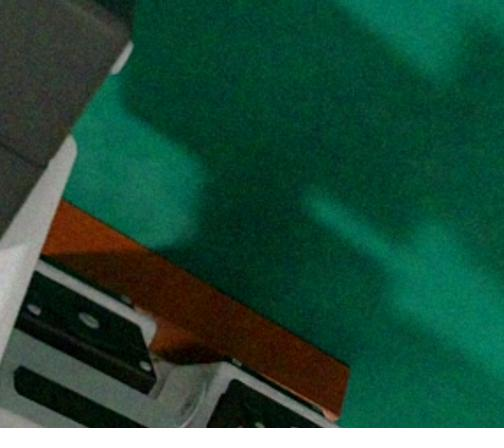

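Call:
move --pt "0 0 0 0 0 0 0 0.754 0.576 0.696 0 0.754 0.576 0.696 0 0.754 0.576 0.696 0.714 0.678 0.226 0.168 0.4 -0.6 0 -0.0005 -0.0012 0 0 0 0.04 0.99 0.99 0.99 -0.04 0.99 0.99 0.99 0 -0.479 -0.737 0.406 -0.571 0.678 0.226 0.168 0.4 -0.3" --speed 0.01 --cameras '[]'

Call:
move --pt "0 0 0 0 0 0 0 0.754 0.576 0.696 0 0.754 0.576 0.696 0 0.754 0.576 0.696 0.714 0.678 0.226 0.168 0.4 -0.6 0 0 0 0 0 0 -0.16 0.99 0.99 0.99 0.16 0.99 0.99 0.99 0 -0.479 -0.737 0.406 -0.571 0.678 0.226 0.168 0.4 -0.94" --speed 0.01 --cameras '[]'

Scene clock: 386.07 s.
left_arm: end_effector_position=(+0.7473, -0.0489, +0.2310) hand_goal=(+0.000, +0.754, +0.576, +0.696, +0.000, +0.754, +0.576, +0.696, +0.000, +0.754, +0.576, +0.696, +0.714, +0.678, +0.226, +0.168) hand_measured=(+0.000, +0.754, +0.576, +0.696, +0.000, +0.754, +0.576, +0.696, +0.000, +0.754, +0.576, +0.696, +0.714, +0.678, +0.224, +0.168) hand_current_ma=(+0, -2, +1, +0, +0, -2, +1, +0, +0, -2, +1, +0, +0, -2, -5, -1) hand_state=(goal, goal, goal, goal, goal, goal, goal, goal, goal, goal, goal, goal, goal, goal, goal, goal) hand_current_limit=0.40 hand_speed=-0.60 end_effector_quat_wxyz=(+0.245, +0.783, -0.548, +0.163) | right_arm: end_effector_position=(+0.3363, +0.4152, +0.0420) hand_goal=(+0.040, +0.990, +0.990, +0.990, -0.040, +0.990, +0.990, +0.990, +0.000, -0.478, -0.736, +0.406, -0.570, +0.678, +0.226, +0.168) hand_measured=(+0.038, +0.994, +0.996, +0.988, -0.036, +0.992, +0.996, +0.988, -0.002, -0.460, -0.732, +0.408, -0.568, +0.678, +0.222, +0.168) hand_current_ma=(-3, +6, +10, -1, +4, +2, +10, -1, -2, +41, +5, +4, +2, -1, -5, +0) hand_state=(goal, goal, goal, goal, goal, goal, goal, goal, goal, goal, goal, goal, goal, goal, goal, goal) hand_current_limit=0.40 hand_speed=-0.30 end_effector_quat_wxyz=(-0.197, +0.969, +0.144, -0.029)
Joint positions: left_arm=[-0.052 -0.837 1.248 1.141 2.168 -0.408] | right_arm=[0.513 -1.146 1.986 0.638 1.18 4.949]
Joint torques (N m): left_arm=[2.37 -109.41 -33.73 1.67 1.69 -1.16] | right_arm=[4.98 -80.59 -41.4 7.43 -3.29 0.04]
Wrist force (N, zeroed by zero_wrist_force on right_arm): left_arm=[-0.2 0.5 0.6] | right_arm=[0.2 1.0 -1.3]
Wrist torque (N m, zeroed by zero_wrist_force on right_arm): left_arm=[0.02 0.04 -0.03] | right_arm=[0.33 -0.05 0.08]
Wrist force, peak (N, zeroed by zero_wrist_force on right_arm): left_arm=[0.3 0.2 0.9] | right_arm=[0.5 1.1 -5.1]
Hand target: left_arm +0.7473, -0.0489, +0.2310; +0.245, +0.783, -0.548, +0.163 | right_arm +0.3363, +0.4152, +0.0421; -0.197, +0.969, +0.144, -0.029
Off the commanded pose: left_arm 0.000 m, 0 deg | right_arm 0.000 m, 0 deg.
move: done
No camera images: "cameras" was empty.

Scene clock: 387.00 s.
left_arm: end_effector_position=(+0.7473, -0.0489, +0.2310) hand_goal=(+0.000, +0.754, +0.576, +0.696, +0.000, +0.754, +0.576, +0.696, +0.000, +0.754, +0.576, +0.696, +0.714, +0.678, +0.226, +0.168) hand_measured=(+0.000, +0.754, +0.576, +0.696, +0.000, +0.754, +0.576, +0.696, +0.000, +0.754, +0.576, +0.696, +0.714, +0.678, +0.224, +0.168) hand_current_ma=(+0, -2, +1, +0, +0, -2, +1, +0, +0, -2, +1, +0, +0, -2, -5, -1) hand_state=(goal, goal, goal, goal, goal, goal, goal, goal, goal, goal, goal, goal, goal, goal, goal, goal) hand_current_limit=0.40 hand_speed=-0.60 end_effector_quat_wxyz=(+0.245, +0.783, -0.548, +0.163) | right_arm: end_effector_position=(+0.3363, +0.4152, +0.0421) hand_goal=(-0.160, +0.990, +0.990, +0.990, +0.160, +0.990, +0.990, +0.990, +0.000, -0.478, -0.736, +0.406, -0.570, +0.678, +0.226, +0.168) hand_measured=(-0.106, +0.996, +0.996, +0.988, +0.102, +0.994, +0.994, +0.988, -0.002, -0.460, -0.732, +0.408, -0.568, +0.678, +0.222, +0.168) hand_current_ma=(+138, +11, +9, -1, -145, +4, +6, -1, -2, +41, +5, +4, +2, -1, -5, +0) hand_state=(moving, goal, goal, goal, moving, goal, goal, goal, goal, goal, goal, goal, goal, goal, goal, goal) hand_current_limit=0.40 hand_speed=-0.94 end_effector_quat_wxyz=(-0.197, +0.969, +0.144, -0.029)
Joint positions: left_arm=[-0.052 -0.837 1.248 1.141 2.168 -0.408] | right_arm=[0.513 -1.146 1.986 0.638 1.18 4.949]
Joint torques (N m): left_arm=[3.44 -109.32 -33.38 1.65 1.58 -1.14] | right_arm=[1.16 -78.57 -39.64 7.17 -3.25 -1.05]
Wrist force (N, zeroed by zero_wrist_force on right_arm): left_arm=[0.0 0.0 0.3] | right_arm=[0.3 0.4 -3.0]
Wrist torque (N m, zeroed by zero_wrist_force on right_arm): left_arm=[-0.01 0.02 -0.01] | right_arm=[0.48 -0.03 0.09]
Wrist force, peak (N, zeroed by zero_wrist_force on right_arm): left_arm=[0.2 0.4 1.1] | right_arm=[0.6 0.6 -3.3]
Hand target: left_arm +0.7473, -0.0489, +0.2310; +0.245, +0.783, -0.548, +0.163 | right_arm +0.3363, +0.4152, +0.0421; -0.197, +0.969, +0.144, -0.029
Off the commanded pose: left_arm 0.000 m, 0 deg | right_arm 0.000 m, 0 deg.
move: done
No camera images: "cameras" was empty.

Call:
move --pt "0 0 0 0 0 0 0 0.754 0.576 0.696 0 0.754 0.576 0.696 0 0.754 0.576 0.696 0.714 0.678 0.226 0.168 0.4 -0.6 0 0 0 0 0 0 -0.125 0.99 0.99 0.99 0.125 0.99 0.99 0.99 0 -0.479 -0.737 0.406 -0.571 0.678 0.226 0.168 0.4 -0.94" --speed 0.01 --cameras '[]'

Call:
move --pt "0 0 0 0 0 0 0 0.754 0.576 0.696 0 0.754 0.576 0.696 0 0.754 0.576 0.696 0.714 0.678 0.226 0.168 0.4 -0.6 -0.0033 0 0 0 0 0 -0.125 0.99 0.99 0.99 0.125 0.99 0.99 0.99 0 -0.479 -0.737 0.406 -0.571 0.678 0.226 0.168 0.4 -0.94" --speed 0.005 --cameras '[]'

Call:
move --pt "0 0 0 0 0 0 0 0.754 0.576 0.696 0 0.754 0.576 0.696 0 0.754 0.576 0.696 0.714 0.678 0.226 0.168 0.4 -0.6 0.0066 0 0 0 0 0 -0.125 0.99 0.99 0.99 0.125 0.99 0.99 0.99 0 -0.479 -0.737 0.406 -0.571 0.678 0.226 0.168 0.4 -0.94" --speed 0.005 --cameras '[]'

Scene clock: 387.80 s.
left_arm: end_effector_position=(+0.7473, -0.0489, +0.2310) hand_goal=(+0.000, +0.754, +0.576, +0.696, +0.000, +0.754, +0.576, +0.696, +0.000, +0.754, +0.576, +0.696, +0.714, +0.678, +0.226, +0.168) hand_measured=(+0.000, +0.754, +0.576, +0.696, +0.000, +0.754, +0.576, +0.696, +0.000, +0.754, +0.576, +0.696, +0.714, +0.678, +0.224, +0.168) hand_current_ma=(+0, -2, +1, +0, +0, -2, +1, +0, +0, -2, +1, +0, +0, -2, -5, -1) hand_state=(goal, goal, goal, goal, goal, goal, goal, goal, goal, goal, goal, goal, goal, goal, goal, goal) hand_current_limit=0.40 hand_speed=-0.60 end_effector_quat_wxyz=(+0.245, +0.783, -0.548, +0.163) | right_arm: end_effector_position=(+0.3363, +0.4152, +0.0421) hand_goal=(-0.124, +0.990, +0.990, +0.990, +0.126, +0.990, +0.990, +0.990, +0.000, -0.478, -0.736, +0.406, -0.570, +0.678, +0.226, +0.168) hand_measured=(-0.104, +0.996, +0.996, +0.988, +0.102, +0.994, +0.994, +0.988, -0.002, -0.460, -0.732, +0.408, -0.568, +0.678, +0.222, +0.168) hand_current_ma=(+37, +11, +9, -1, -46, +4, +6, -1, -2, +41, +5, +4, +2, -1, -5, +0) hand_state=(blocked, goal, goal, goal, blocked, goal, goal, goal, goal, goal, goal, goal, goal, goal, goal, goal) hand_current_limit=0.40 hand_speed=-0.94 end_effector_quat_wxyz=(-0.197, +0.969, +0.144, -0.029)
Joint positions: left_arm=[-0.052 -0.837 1.248 1.141 2.168 -0.408] | right_arm=[0.513 -1.146 1.986 0.638 1.18 4.949]
Joint torques (N m): left_arm=[1.59 -108.89 -33.8 1.69 1.42 -1.09] | right_arm=[-0.84 -76.98 -38.9 6.37 -3.64 -1.84]
Wrist force (N, zeroed by zero_wrist_force on right_arm): left_arm=[-0.3 0.2 0.7] | right_arm=[0.8 0.3 -3.1]
Wrist torque (N m, zeroed by zero_wrist_force on right_arm): left_arm=[-0.02 0.07 -0.03] | right_arm=[0.47 -0.06 0.13]
Wrist force, peak (N, zeroed by zero_wrist_force on right_arm): left_arm=[-0.4 0.5 0.7] | right_arm=[0.7 0.4 -3.2]
Hand target: left_arm +0.7473, -0.0489, +0.2310; +0.245, +0.783, -0.548, +0.163 | right_arm +0.3363, +0.4152, +0.0421; -0.197, +0.969, +0.144, -0.029
Off the commanded pose: left_arm 0.000 m, 0 deg | right_arm 0.000 m, 0 deg.
move: done
No camera images: "cameras" was empty.

Scene clock: 388.50 s.
left_arm: end_effector_position=(+0.7473, -0.0489, +0.2310) hand_goal=(+0.000, +0.754, +0.576, +0.696, +0.000, +0.754, +0.576, +0.696, +0.000, +0.754, +0.576, +0.696, +0.714, +0.678, +0.226, +0.168) hand_measured=(+0.000, +0.754, +0.576, +0.696, +0.000, +0.754, +0.576, +0.696, +0.000, +0.754, +0.576, +0.696, +0.714, +0.678, +0.224, +0.168) hand_current_ma=(+0, -2, +1, +0, +0, -2, +1, +0, +0, -2, +1, +0, +0, -2, -5, -1) hand_state=(goal, goal, goal, goal, goal, goal, goal, goal, goal, goal, goal, goal, goal, goal, goal, goal) hand_current_limit=0.40 hand_speed=-0.60 end_effector_quat_wxyz=(+0.245, +0.783, -0.548, +0.163) | right_arm: end_effector_position=(+0.3345, +0.4147, +0.0421) hand_goal=(-0.124, +0.990, +0.990, +0.990, +0.126, +0.990, +0.990, +0.990, +0.000, -0.478, -0.736, +0.406, -0.570, +0.678, +0.226, +0.168) hand_measured=(-0.104, +0.996, +0.996, +0.988, +0.102, +0.992, +0.994, +0.988, -0.002, -0.460, -0.732, +0.408, -0.568, +0.678, +0.222, +0.168) hand_current_ma=(+37, +11, +9, -1, -46, +4, +6, -1, -2, +41, +5, +4, +2, -1, -5, +0) hand_state=(blocked, goal, goal, goal, blocked, goal, goal, goal, goal, goal, goal, goal, goal, goal, goal, goal) hand_current_limit=0.40 hand_speed=-0.94 end_effector_quat_wxyz=(-0.197, +0.969, +0.144, -0.029)
Joint positions: left_arm=[-0.052 -0.837 1.248 1.141 2.168 -0.408] | right_arm=[0.514 -1.148 1.989 0.637 1.18 4.95]
Joint torques (N m): left_arm=[1.95 -109.26 -33.17 1.43 1.34 -1.03] | right_arm=[14.97 -78.47 -9.8 0.55 0.27 0.85]
Wrist force (N, zeroed by zero_wrist_force on right_arm): left_arm=[-0.5 0.4 0.3] | right_arm=[1.1 0.4 -2.3]
Wrist torque (N m, zeroed by zero_wrist_force on right_arm): left_arm=[0.03 0.08 -0.05] | right_arm=[0.37 -0.02 0.18]
Wrist force, peak (N, zeroed by zero_wrist_force on right_arm): left_arm=[-0.1 0.4 0.8] | right_arm=[0.3 0.4 -3.1]
Hand target: left_arm +0.7473, -0.0489, +0.2310; +0.245, +0.783, -0.548, +0.163 | right_arm +0.3344, +0.4147, +0.0421; -0.197, +0.969, +0.144, -0.029
Off the commanded pose: left_arm 0.000 m, 0 deg | right_arm 0.000 m, 0 deg.
move: done
No camera images: "cameras" was empty.

Scene clock: 389.50 s.
left_arm: end_effector_position=(+0.7473, -0.0489, +0.2310) hand_goal=(+0.000, +0.754, +0.576, +0.696, +0.000, +0.754, +0.576, +0.696, +0.000, +0.754, +0.576, +0.696, +0.714, +0.678, +0.226, +0.168) hand_measured=(+0.000, +0.754, +0.576, +0.696, +0.000, +0.754, +0.576, +0.696, +0.000, +0.754, +0.576, +0.696, +0.714, +0.678, +0.224, +0.168) hand_current_ma=(+0, -2, +1, +0, +0, -2, +1, +0, +0, -2, +1, +0, +0, -2, -5, -1) hand_state=(goal, goal, goal, goal, goal, goal, goal, goal, goal, goal, goal, goal, goal, goal, goal, goal) hand_current_limit=0.40 hand_speed=-0.60 end_effector_quat_wxyz=(+0.245, +0.783, -0.548, +0.163) | right_arm: end_effector_position=(+0.3381, +0.4158, +0.0421) hand_goal=(-0.124, +0.990, +0.990, +0.990, +0.126, +0.990, +0.990, +0.990, +0.000, -0.478, -0.736, +0.406, -0.570, +0.678, +0.226, +0.168) hand_measured=(-0.104, +0.996, +0.996, +0.988, +0.102, +0.992, +0.994, +0.988, -0.002, -0.460, -0.732, +0.408, -0.568, +0.678, +0.222, +0.168) hand_current_ma=(+38, +11, +9, -1, -46, +4, +6, -1, -2, +41, +5, +4, +2, -1, -5, +0) hand_state=(blocked, goal, goal, goal, blocked, goal, goal, goal, goal, goal, goal, goal, goal, goal, goal, goal) hand_current_limit=0.40 hand_speed=-0.94 end_effector_quat_wxyz=(-0.197, +0.969, +0.144, -0.029)
Joint positions: left_arm=[-0.052 -0.837 1.248 1.141 2.168 -0.408] | right_arm=[0.512 -1.144 1.982 0.64 1.18 4.948]
Joint torques (N m): left_arm=[2.24 -108.18 -33.12 1.82 1.74 -1.06] | right_arm=[-14.99 -43.02 -39.98 7.29 -3.37 -2.84]
Wrist force (N, zeroed by zero_wrist_force on right_arm): left_arm=[-0.4 0.1 0.4] | right_arm=[-0.3 0.7 -2.6]
Wrist torque (N m, zeroed by zero_wrist_force on right_arm): left_arm=[-0.01 0.07 -0.04] | right_arm=[0.45 -0.03 0.01]
Wrist force, peak (N, zeroed by zero_wrist_force on right_arm): left_arm=[-0.3 0.3 1.1] | right_arm=[1.5 0.8 -2.6]
Hand target: left_arm +0.7473, -0.0489, +0.2310; +0.245, +0.783, -0.548, +0.163 | right_arm +0.3382, +0.4158, +0.0421; -0.197, +0.969, +0.144, -0.029
Off the commanded pose: left_arm 0.000 m, 0 deg | right_arm 0.000 m, 0 deg.
move: done
No camera images: "cameras" was empty.

Call:
move --pt "0 0 0 0 0 0 0 0.754 0.576 0.696 0 0.754 0.576 0.696 0 0.754 0.576 0.696 0.714 0.678 0.226 0.168 0.4 -0.6 0 -0.0011 -0.0026 0 0 0 -0.125 0.99 0.99 0.99 0.125 0.99 0.99 0.99 0 -0.479 -0.737 0.406 -0.571 0.678 0.226 0.168 0.4 -0.94" --pt "0 0 0 0 0 0 0 0.754 0.576 0.696 0 0.754 0.576 0.696 0 0.754 0.576 0.696 0.714 0.678 0.226 0.168 0.4 -0.6 0 -0.0011 -0.0026 0 0 0 -0.04 0.99 0.99 0.99 0.04 0.99 0.99 0.99 0 -0.479 -0.737 0.406 -0.571 0.678 0.226 0.168 0.4 -0.94" --pt "0 0 0 0 0 0 0 0.754 0.576 0.696 0 0.754 0.576 0.696 0 0.754 0.576 0.696 0.714 0.678 0.226 0.168 0.4 -0.6 0 -0.0091 -0.0216 0 0 0 -0.04 0.99 0.99 0.99 0.04 0.99 0.99 0.99 0 -0.479 -0.737 0.406 -0.571 0.678 0.226 0.168 0.4 -0.94" --speed '[0.01,0.01,0.05]' --cameras '[]'

Scene clock: 394.20 s.
left_arm: end_effector_position=(+0.7473, -0.0489, +0.2310) hand_goal=(+0.000, +0.754, +0.576, +0.696, +0.000, +0.754, +0.576, +0.696, +0.000, +0.754, +0.576, +0.696, +0.714, +0.678, +0.226, +0.168) hand_measured=(+0.000, +0.754, +0.576, +0.696, +0.000, +0.754, +0.576, +0.696, +0.000, +0.754, +0.576, +0.696, +0.714, +0.678, +0.224, +0.168) hand_current_ma=(+0, -2, +1, +0, +0, -2, +1, +0, +0, -2, +1, +0, +0, -2, -5, -1) hand_state=(goal, goal, goal, goal, goal, goal, goal, goal, goal, goal, goal, goal, goal, goal, goal, goal) hand_current_limit=0.40 hand_speed=-0.60 end_effector_quat_wxyz=(+0.245, +0.783, -0.548, +0.163) | right_arm: end_effector_position=(+0.3382, +0.4158, +0.0560) hand_goal=(-0.040, +0.990, +0.990, +0.990, +0.040, +0.990, +0.990, +0.990, +0.000, -0.478, -0.736, +0.406, -0.570, +0.678, +0.226, +0.168) hand_measured=(-0.042, +0.984, +0.990, +0.988, +0.044, +0.984, +0.990, +0.988, -0.002, -0.460, -0.732, +0.408, -0.568, +0.678, +0.222, +0.168) hand_current_ma=(-3, -10, +0, -1, +4, -12, +0, -1, -2, +41, +5, +4, +2, -1, -5, +0) hand_state=(goal, goal, goal, goal, goal, goal, goal, goal, goal, goal, goal, goal, goal, goal, goal, goal) hand_current_limit=0.40 hand_speed=-0.94 end_effector_quat_wxyz=(-0.197, +0.969, +0.144, -0.029)
Joint positions: left_arm=[-0.052 -0.837 1.248 1.141 2.168 -0.408] | right_arm=[0.512 -1.162 1.976 0.664 1.18 4.948]
Joint torques (N m): left_arm=[2.9 -109.61 -33.08 1.48 1.54 -1.03] | right_arm=[-14.66 -79.79 -41.53 7.69 -3.69 -2.69]
Wrist force (N, zeroed by zero_wrist_force on right_arm): left_arm=[-0.2 -0.1 0.1] | right_arm=[0.5 1.2 -0.4]
Wrist torque (N m, zeroed by zero_wrist_force on right_arm): left_arm=[-0.01 0.04 -0.02] | right_arm=[0.12 -0.04 0.10]
Wrist force, peak (N, zeroed by zero_wrist_force on right_arm): left_arm=[0.2 -0.2 1.1] | right_arm=[-0.3 0.9 -2.6]
Hand target: left_arm +0.7473, -0.0489, +0.2310; +0.245, +0.783, -0.548, +0.163 | right_arm +0.3382, +0.4158, +0.0561; -0.197, +0.969, +0.144, -0.029
Off the commanded pose: left_arm 0.000 m, 0 deg | right_arm 0.000 m, 0 deg.
move: done
No camera images: "cameras" was empty.

Call:
move --pt "0 0 0 0 0 0 0 0.754 0.576 0.696 0 0.754 0.576 0.696 0 0.754 0.576 0.696 0.714 0.678 0.226 0.168 0.4 -0.6 0 -0.0182 -0.043 0 0 0 0.04 0.99 0.99 0.99 -0.04 0.99 0.99 0.99 0 -0.479 -0.737 0.406 -0.571 0.678 0.226 0.168 0.4 -0.3" --pt "0 0 0 0 0 0 0 0.754 0.576 0.696 0 0.754 0.576 0.696 0 0.754 0.576 0.696 0.714 0.678 0.226 0.168 0.4 -0.6 0.0150 -0.2281 -0.0488 -0.1278 0 0 0.04 0.99 0.99 0.99 -0.04 0.99 0.99 0.99 0 0.99 0.99 0.99 -0.571 0.678 0.226 0.168 0.4 -0.3" --speed '[0.15,0.18]' --blend '[0.015,0]' --cameras '["cam_right_wrist"]'

Call:
zoom_image --camera "cam_right_wrist" --region '[420, 20, 540, 130]'

Scene clock: 397.30 s.
left_arm: end_effector_position=(+0.7473, -0.0489, +0.2310) hand_goal=(+0.000, +0.754, +0.576, +0.696, +0.000, +0.754, +0.576, +0.696, +0.000, +0.754, +0.576, +0.696, +0.714, +0.678, +0.226, +0.168) hand_measured=(+0.000, +0.754, +0.576, +0.696, +0.000, +0.754, +0.576, +0.696, +0.000, +0.754, +0.576, +0.696, +0.714, +0.678, +0.224, +0.168) hand_current_ma=(+0, -2, +1, +0, +0, -2, +1, +0, +0, -2, +1, +0, +0, -2, -5, -1) hand_state=(goal, goal, goal, goal, goal, goal, goal, goal, goal, goal, goal, goal, goal, goal, goal, goal) hand_current_limit=0.40 hand_speed=-0.60 end_effector_quat_wxyz=(+0.245, +0.783, -0.548, +0.163) | right_arm: end_effector_position=(+0.3135, +0.5280, +0.1366) hand_goal=(+0.040, +0.990, +0.990, +0.990, -0.040, +0.990, +0.990, +0.990, +0.000, +0.990, +0.990, +0.990, -0.570, +0.678, +0.226, +0.168) hand_measured=(+0.038, +0.984, +0.990, +0.988, -0.036, +0.984, +0.990, +0.988, -0.002, +0.980, +0.984, +0.988, -0.568, +0.678, +0.222, +0.168) hand_current_ma=(-3, -11, +0, -1, +4, -11, +0, -1, -2, -20, -10, -3, +1, -1, -5, +0) hand_state=(goal, goal, goal, goal, goal, goal, goal, goal, goal, goal, goal, goal, goal, goal, goal, goal) hand_current_limit=0.40 hand_speed=-0.30 end_effector_quat_wxyz=(+0.000, +0.989, +0.147, +0.001)
Joint positions: left_arm=[-0.052 -0.837 1.248 1.141 2.168 -0.408] | right_arm=[0.849 -1.03 1.63 0.97 1.572 5.267]
Joint torques (N m): left_arm=[2.08 -109.81 -34.22 1.38 1.3 -0.89] | right_arm=[13.34 -61.59 -47.21 7.78 2.33 1.42]
Wrist force (N, zeroed by zero_wrist_force on right_arm): left_arm=[0.1 0.3 0.2] | right_arm=[0.2 0.3 -0.4]
Wrist torque (N m, zeroed by zero_wrist_force on right_arm): left_arm=[0.04 0.00 0.00] | right_arm=[-0.03 -0.06 -0.25]
Wrist force, peak (N, zeroed by zero_wrist_force on right_arm): left_arm=[-0.1 0.2 1.1] | right_arm=[0.5 1.8 -1.6]
Hand target: left_arm +0.7473, -0.0489, +0.2310; +0.245, +0.783, -0.548, +0.163 | right_arm +0.3135, +0.5280, +0.1366; +0.000, +0.989, +0.147, +0.001
Off the commanded pose: left_arm 0.000 m, 0 deg | right_arm 0.000 m, 0 deg.
move: done; blend cut to 0.014 m at target 1
camera_calibration:
cam_right_wrist: T_world_to_cam=[[-0.566348, -0.822048, 0.0590498, 0.628953], [-0.538312, 0.423218, 0.728771, -0.200115], [-0.624076, 0.38095, -0.682207, 0.210897], [0, 0, 0, 1]] pos_world=[0.380097, 0.521381, 0.252573]
Images, in order (width x height): cam_right_wrist 896x504.

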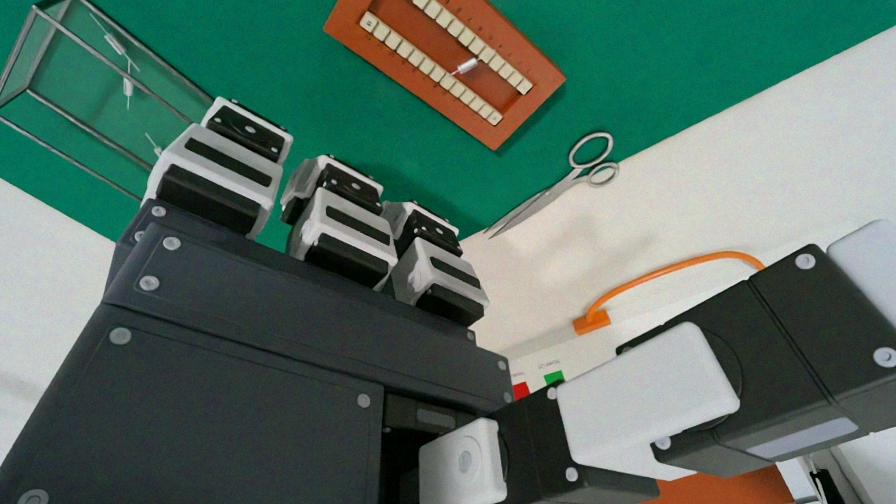

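Scaled by 4.200 from the camera's 896x504 image, which has a finer 1280x720 frame.

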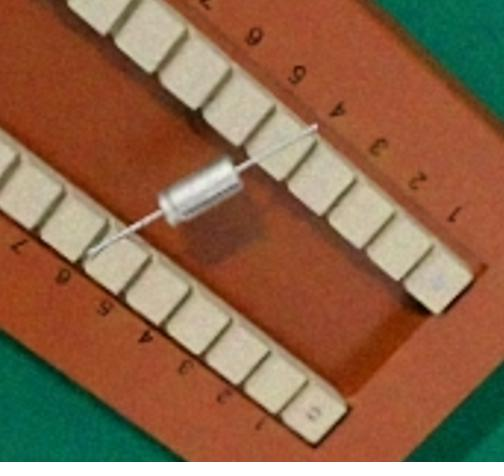

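Call:
zoom_image --camera "cam_right_wrist" --region '[438, 45, 502, 85]'

Scaled by 7.875 from the camera's 896x504 image, which has a finer 1280x720 frame.

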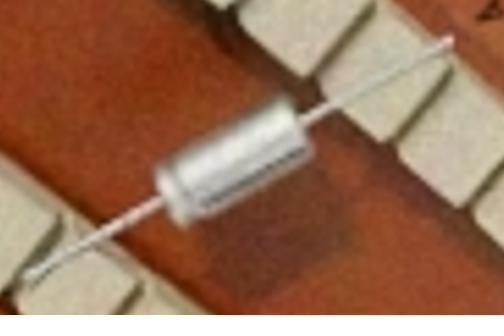

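Call:
move --pt "0 0 0 0 0 0 0 0.754 0.576 0.696 0 0.754 0.576 0.696 0 0.754 0.576 0.696 0.714 0.678 0.226 0.168 0.4 -0.6 0 0 -0.075 0 0 0 0.04 0.99 0.99 0.99 -0.04 0.99 0.99 0.99 0 0.99 0.99 0.99 -0.571 0.678 0.226 0.168 0.4 -0.3" --pt "0 0 0 0 0 0 0 0.754 0.576 0.696 0 0.754 0.576 0.696 0 0.754 0.576 0.696 0.714 0.678 0.226 0.168 0.4 -0.6 -0.0087 0.0707 -0.075 0 0 0 0 0.754 0.576 0.696 -0.04 0.99 0.99 0.99 0 0.99 0.99 0.99 -0.571 0.678 0.226 0.168 0.4 -0.5" --speed 0.15 --cameras '["cam_right_wrist"]'

Call:
zoom_image --camera "cam_right_wrist" --region '[300, 40, 540, 230]'

Scene clock: 400.83 s.
left_arm: end_effector_position=(+0.7473, -0.0489, +0.2310) hand_goal=(+0.000, +0.754, +0.576, +0.696, +0.000, +0.754, +0.576, +0.696, +0.000, +0.754, +0.576, +0.696, +0.714, +0.678, +0.226, +0.168) hand_measured=(+0.000, +0.754, +0.576, +0.696, +0.000, +0.754, +0.576, +0.696, +0.000, +0.754, +0.576, +0.696, +0.714, +0.678, +0.224, +0.168) hand_current_ma=(+0, -2, +1, +0, +0, -2, +1, +0, +0, -2, +1, +0, +0, -2, -5, -1) hand_state=(goal, goal, goal, goal, goal, goal, goal, goal, goal, goal, goal, goal, goal, goal, goal, goal) hand_current_limit=0.40 hand_speed=-0.60 end_effector_quat_wxyz=(+0.245, +0.783, -0.548, +0.163) | right_arm: end_effector_position=(+0.3208, +0.4859, +0.1816) hand_goal=(+0.000, +0.754, +0.576, +0.696, -0.040, +0.990, +0.990, +0.990, +0.000, +0.990, +0.990, +0.990, -0.570, +0.678, +0.226, +0.168) hand_measured=(+0.004, +0.754, +0.578, +0.700, -0.036, +0.984, +0.990, +0.988, -0.002, +0.980, +0.984, +0.988, -0.568, +0.678, +0.222, +0.168) hand_current_ma=(+3, +0, +3, +4, +4, -11, +0, -1, -2, -19, -9, -3, +1, -1, -5, +0) hand_state=(goal, goal, goal, goal, goal, goal, goal, goal, goal, goal, goal, goal, goal, goal, goal, goal) hand_current_limit=0.40 hand_speed=-0.50 end_effector_quat_wxyz=(+0.000, +0.989, +0.147, +0.001)
Joint positions: left_arm=[-0.052 -0.837 1.248 1.141 2.168 -0.408] | right_arm=[0.797 -1.119 1.678 1.01 1.571 5.214]
Joint torques (N m): left_arm=[1.17 -108.69 -33.46 1.46 1.69 -0.92] | right_arm=[-13.9 -92.08 -19.04 1.02 -1.94 -2.9]
Wrist force (N, zeroed by zero_wrist_force on right_arm): left_arm=[0.1 -0.2 0.3] | right_arm=[0.2 0.4 -0.7]
Wrist torque (N m, zeroed by zero_wrist_force on right_arm): left_arm=[-0.04 0.00 0.00] | right_arm=[0.03 -0.07 0.04]
Wrist force, peak (N, zeroed by zero_wrist_force on right_arm): left_arm=[-0.3 0.6 1.1] | right_arm=[-0.3 1.6 -0.3]
Hand target: left_arm +0.7473, -0.0489, +0.2310; +0.245, +0.783, -0.548, +0.163 | right_arm +0.3208, +0.4859, +0.1816; +0.000, +0.989, +0.147, +0.001
Off the commanded pose: left_arm 0.000 m, 0 deg | right_arm 0.000 m, 0 deg.
move: done
camera_calibration:
cam_right_wrist: T_world_to_cam=[[-0.566348, -0.822048, 0.0590498, 0.595822], [-0.538312, 0.423218, 0.728771, -0.211162], [-0.624076, 0.38095, -0.682207, 0.26219], [0, 0, 0, 1]] pos_world=[0.387397, 0.479281, 0.297573]
Images, in order (width x height): cam_right_wrist 896x504.

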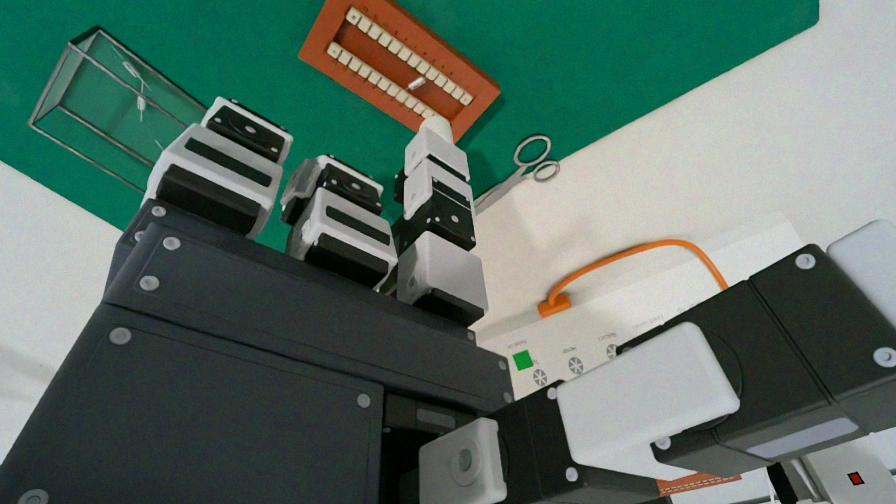

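Scaled by 2.100 from the camera's 896x504 image, which has a finer 1280x720 frame.

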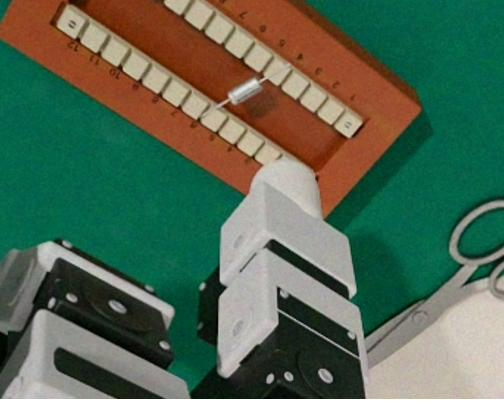

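Call:
move --pt "0 0 0 0 0 0 0 0.754 0.576 0.696 0 0.754 0.576 0.696 0 0.754 0.576 0.696 0.714 0.678 0.226 0.168 0.4 -0.6 0 0 0.05 0 0 0 0 0.754 0.576 0.696 -0.04 0.99 0.99 0.99 0 0.99 0.99 0.99 -0.571 0.678 0.226 0.168 0.4 -0.5" --speed 0.1 --cameras '["cam_right_wrist"]'

Call:
zoom_image --camera "cam_right_wrist" --region '[340, 20, 500, 150]'

Scene clock: 401.83 s.
left_arm: end_effector_position=(+0.7473, -0.0489, +0.2310) hand_goal=(+0.000, +0.754, +0.576, +0.696, +0.000, +0.754, +0.576, +0.696, +0.000, +0.754, +0.576, +0.696, +0.714, +0.678, +0.226, +0.168) hand_measured=(+0.000, +0.754, +0.576, +0.696, +0.000, +0.754, +0.576, +0.696, +0.000, +0.754, +0.576, +0.696, +0.714, +0.678, +0.224, +0.168) hand_current_ma=(+0, -2, +1, +0, +0, -2, +1, +0, +0, -2, +1, +0, +0, -2, -5, -1) hand_state=(goal, goal, goal, goal, goal, goal, goal, goal, goal, goal, goal, goal, goal, goal, goal, goal) hand_current_limit=0.40 hand_speed=-0.60 end_effector_quat_wxyz=(+0.245, +0.783, -0.548, +0.163) | right_arm: end_effector_position=(+0.3208, +0.4859, +0.1517) hand_goal=(+0.000, +0.754, +0.576, +0.696, -0.040, +0.990, +0.990, +0.990, +0.000, +0.990, +0.990, +0.990, -0.570, +0.678, +0.226, +0.168) hand_measured=(+0.004, +0.754, +0.578, +0.700, -0.036, +0.984, +0.990, +0.988, -0.002, +0.980, +0.984, +0.988, -0.568, +0.678, +0.222, +0.168) hand_current_ma=(+3, +0, +3, +4, +4, -11, +0, -1, -2, -19, -9, -3, +1, -1, -5, +0) hand_state=(goal, goal, goal, goal, goal, goal, goal, goal, goal, goal, goal, goal, goal, goal, goal, goal) hand_current_limit=0.40 hand_speed=-0.50 end_effector_quat_wxyz=(+0.000, +0.989, +0.147, +0.001)
Joint positions: left_arm=[-0.052 -0.837 1.248 1.141 2.168 -0.408] | right_arm=[0.797 -1.091 1.698 0.963 1.571 5.214]
Joint torques (N m): left_arm=[1.9 -108.52 -32.9 1.53 1.66 -1.03] | right_arm=[-14.54 -54.81 -17.55 0.98 -1.63 -2.81]
Wrist force (N, zeroed by zero_wrist_force on right_arm): left_arm=[-0.4 -0.1 0.4] | right_arm=[0.4 0.6 -0.6]
Wrist torque (N m, zeroed by zero_wrist_force on right_arm): left_arm=[-0.04 0.06 -0.03] | right_arm=[0.05 -0.09 0.05]
Wrist force, peak (N, zeroed by zero_wrist_force on right_arm): left_arm=[-0.6 0.6 0.9] | right_arm=[0.1 0.4 -1.2]
Hand target: left_arm +0.7473, -0.0489, +0.2310; +0.245, +0.783, -0.548, +0.163 | right_arm +0.3208, +0.4859, +0.1516; +0.000, +0.989, +0.147, +0.001
Off the commanded pose: left_arm 0.000 m, 0 deg | right_arm 0.000 m, 0 deg.
move: done
camera_calibration:
cam_right_wrist: T_world_to_cam=[[-0.566348, -0.822048, 0.0590498, 0.597587], [-0.538312, 0.423218, 0.728771, -0.189372], [-0.624076, 0.38095, -0.682207, 0.241792], [0, 0, 0, 1]] pos_world=[0.387397, 0.479281, 0.267673]
Images, in order (width x height): cam_right_wrist 896x504.

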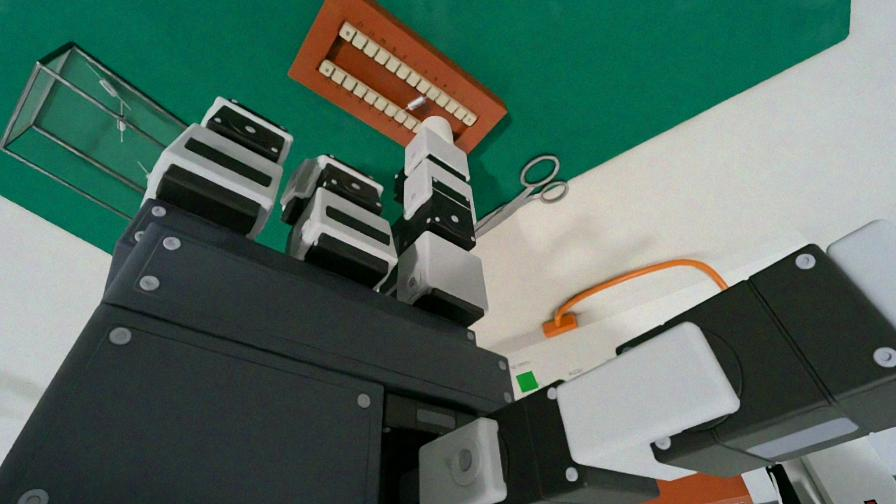

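Scaled by 3.150 from the camera's 896x504 image, which has a finer 1280x720 frame.

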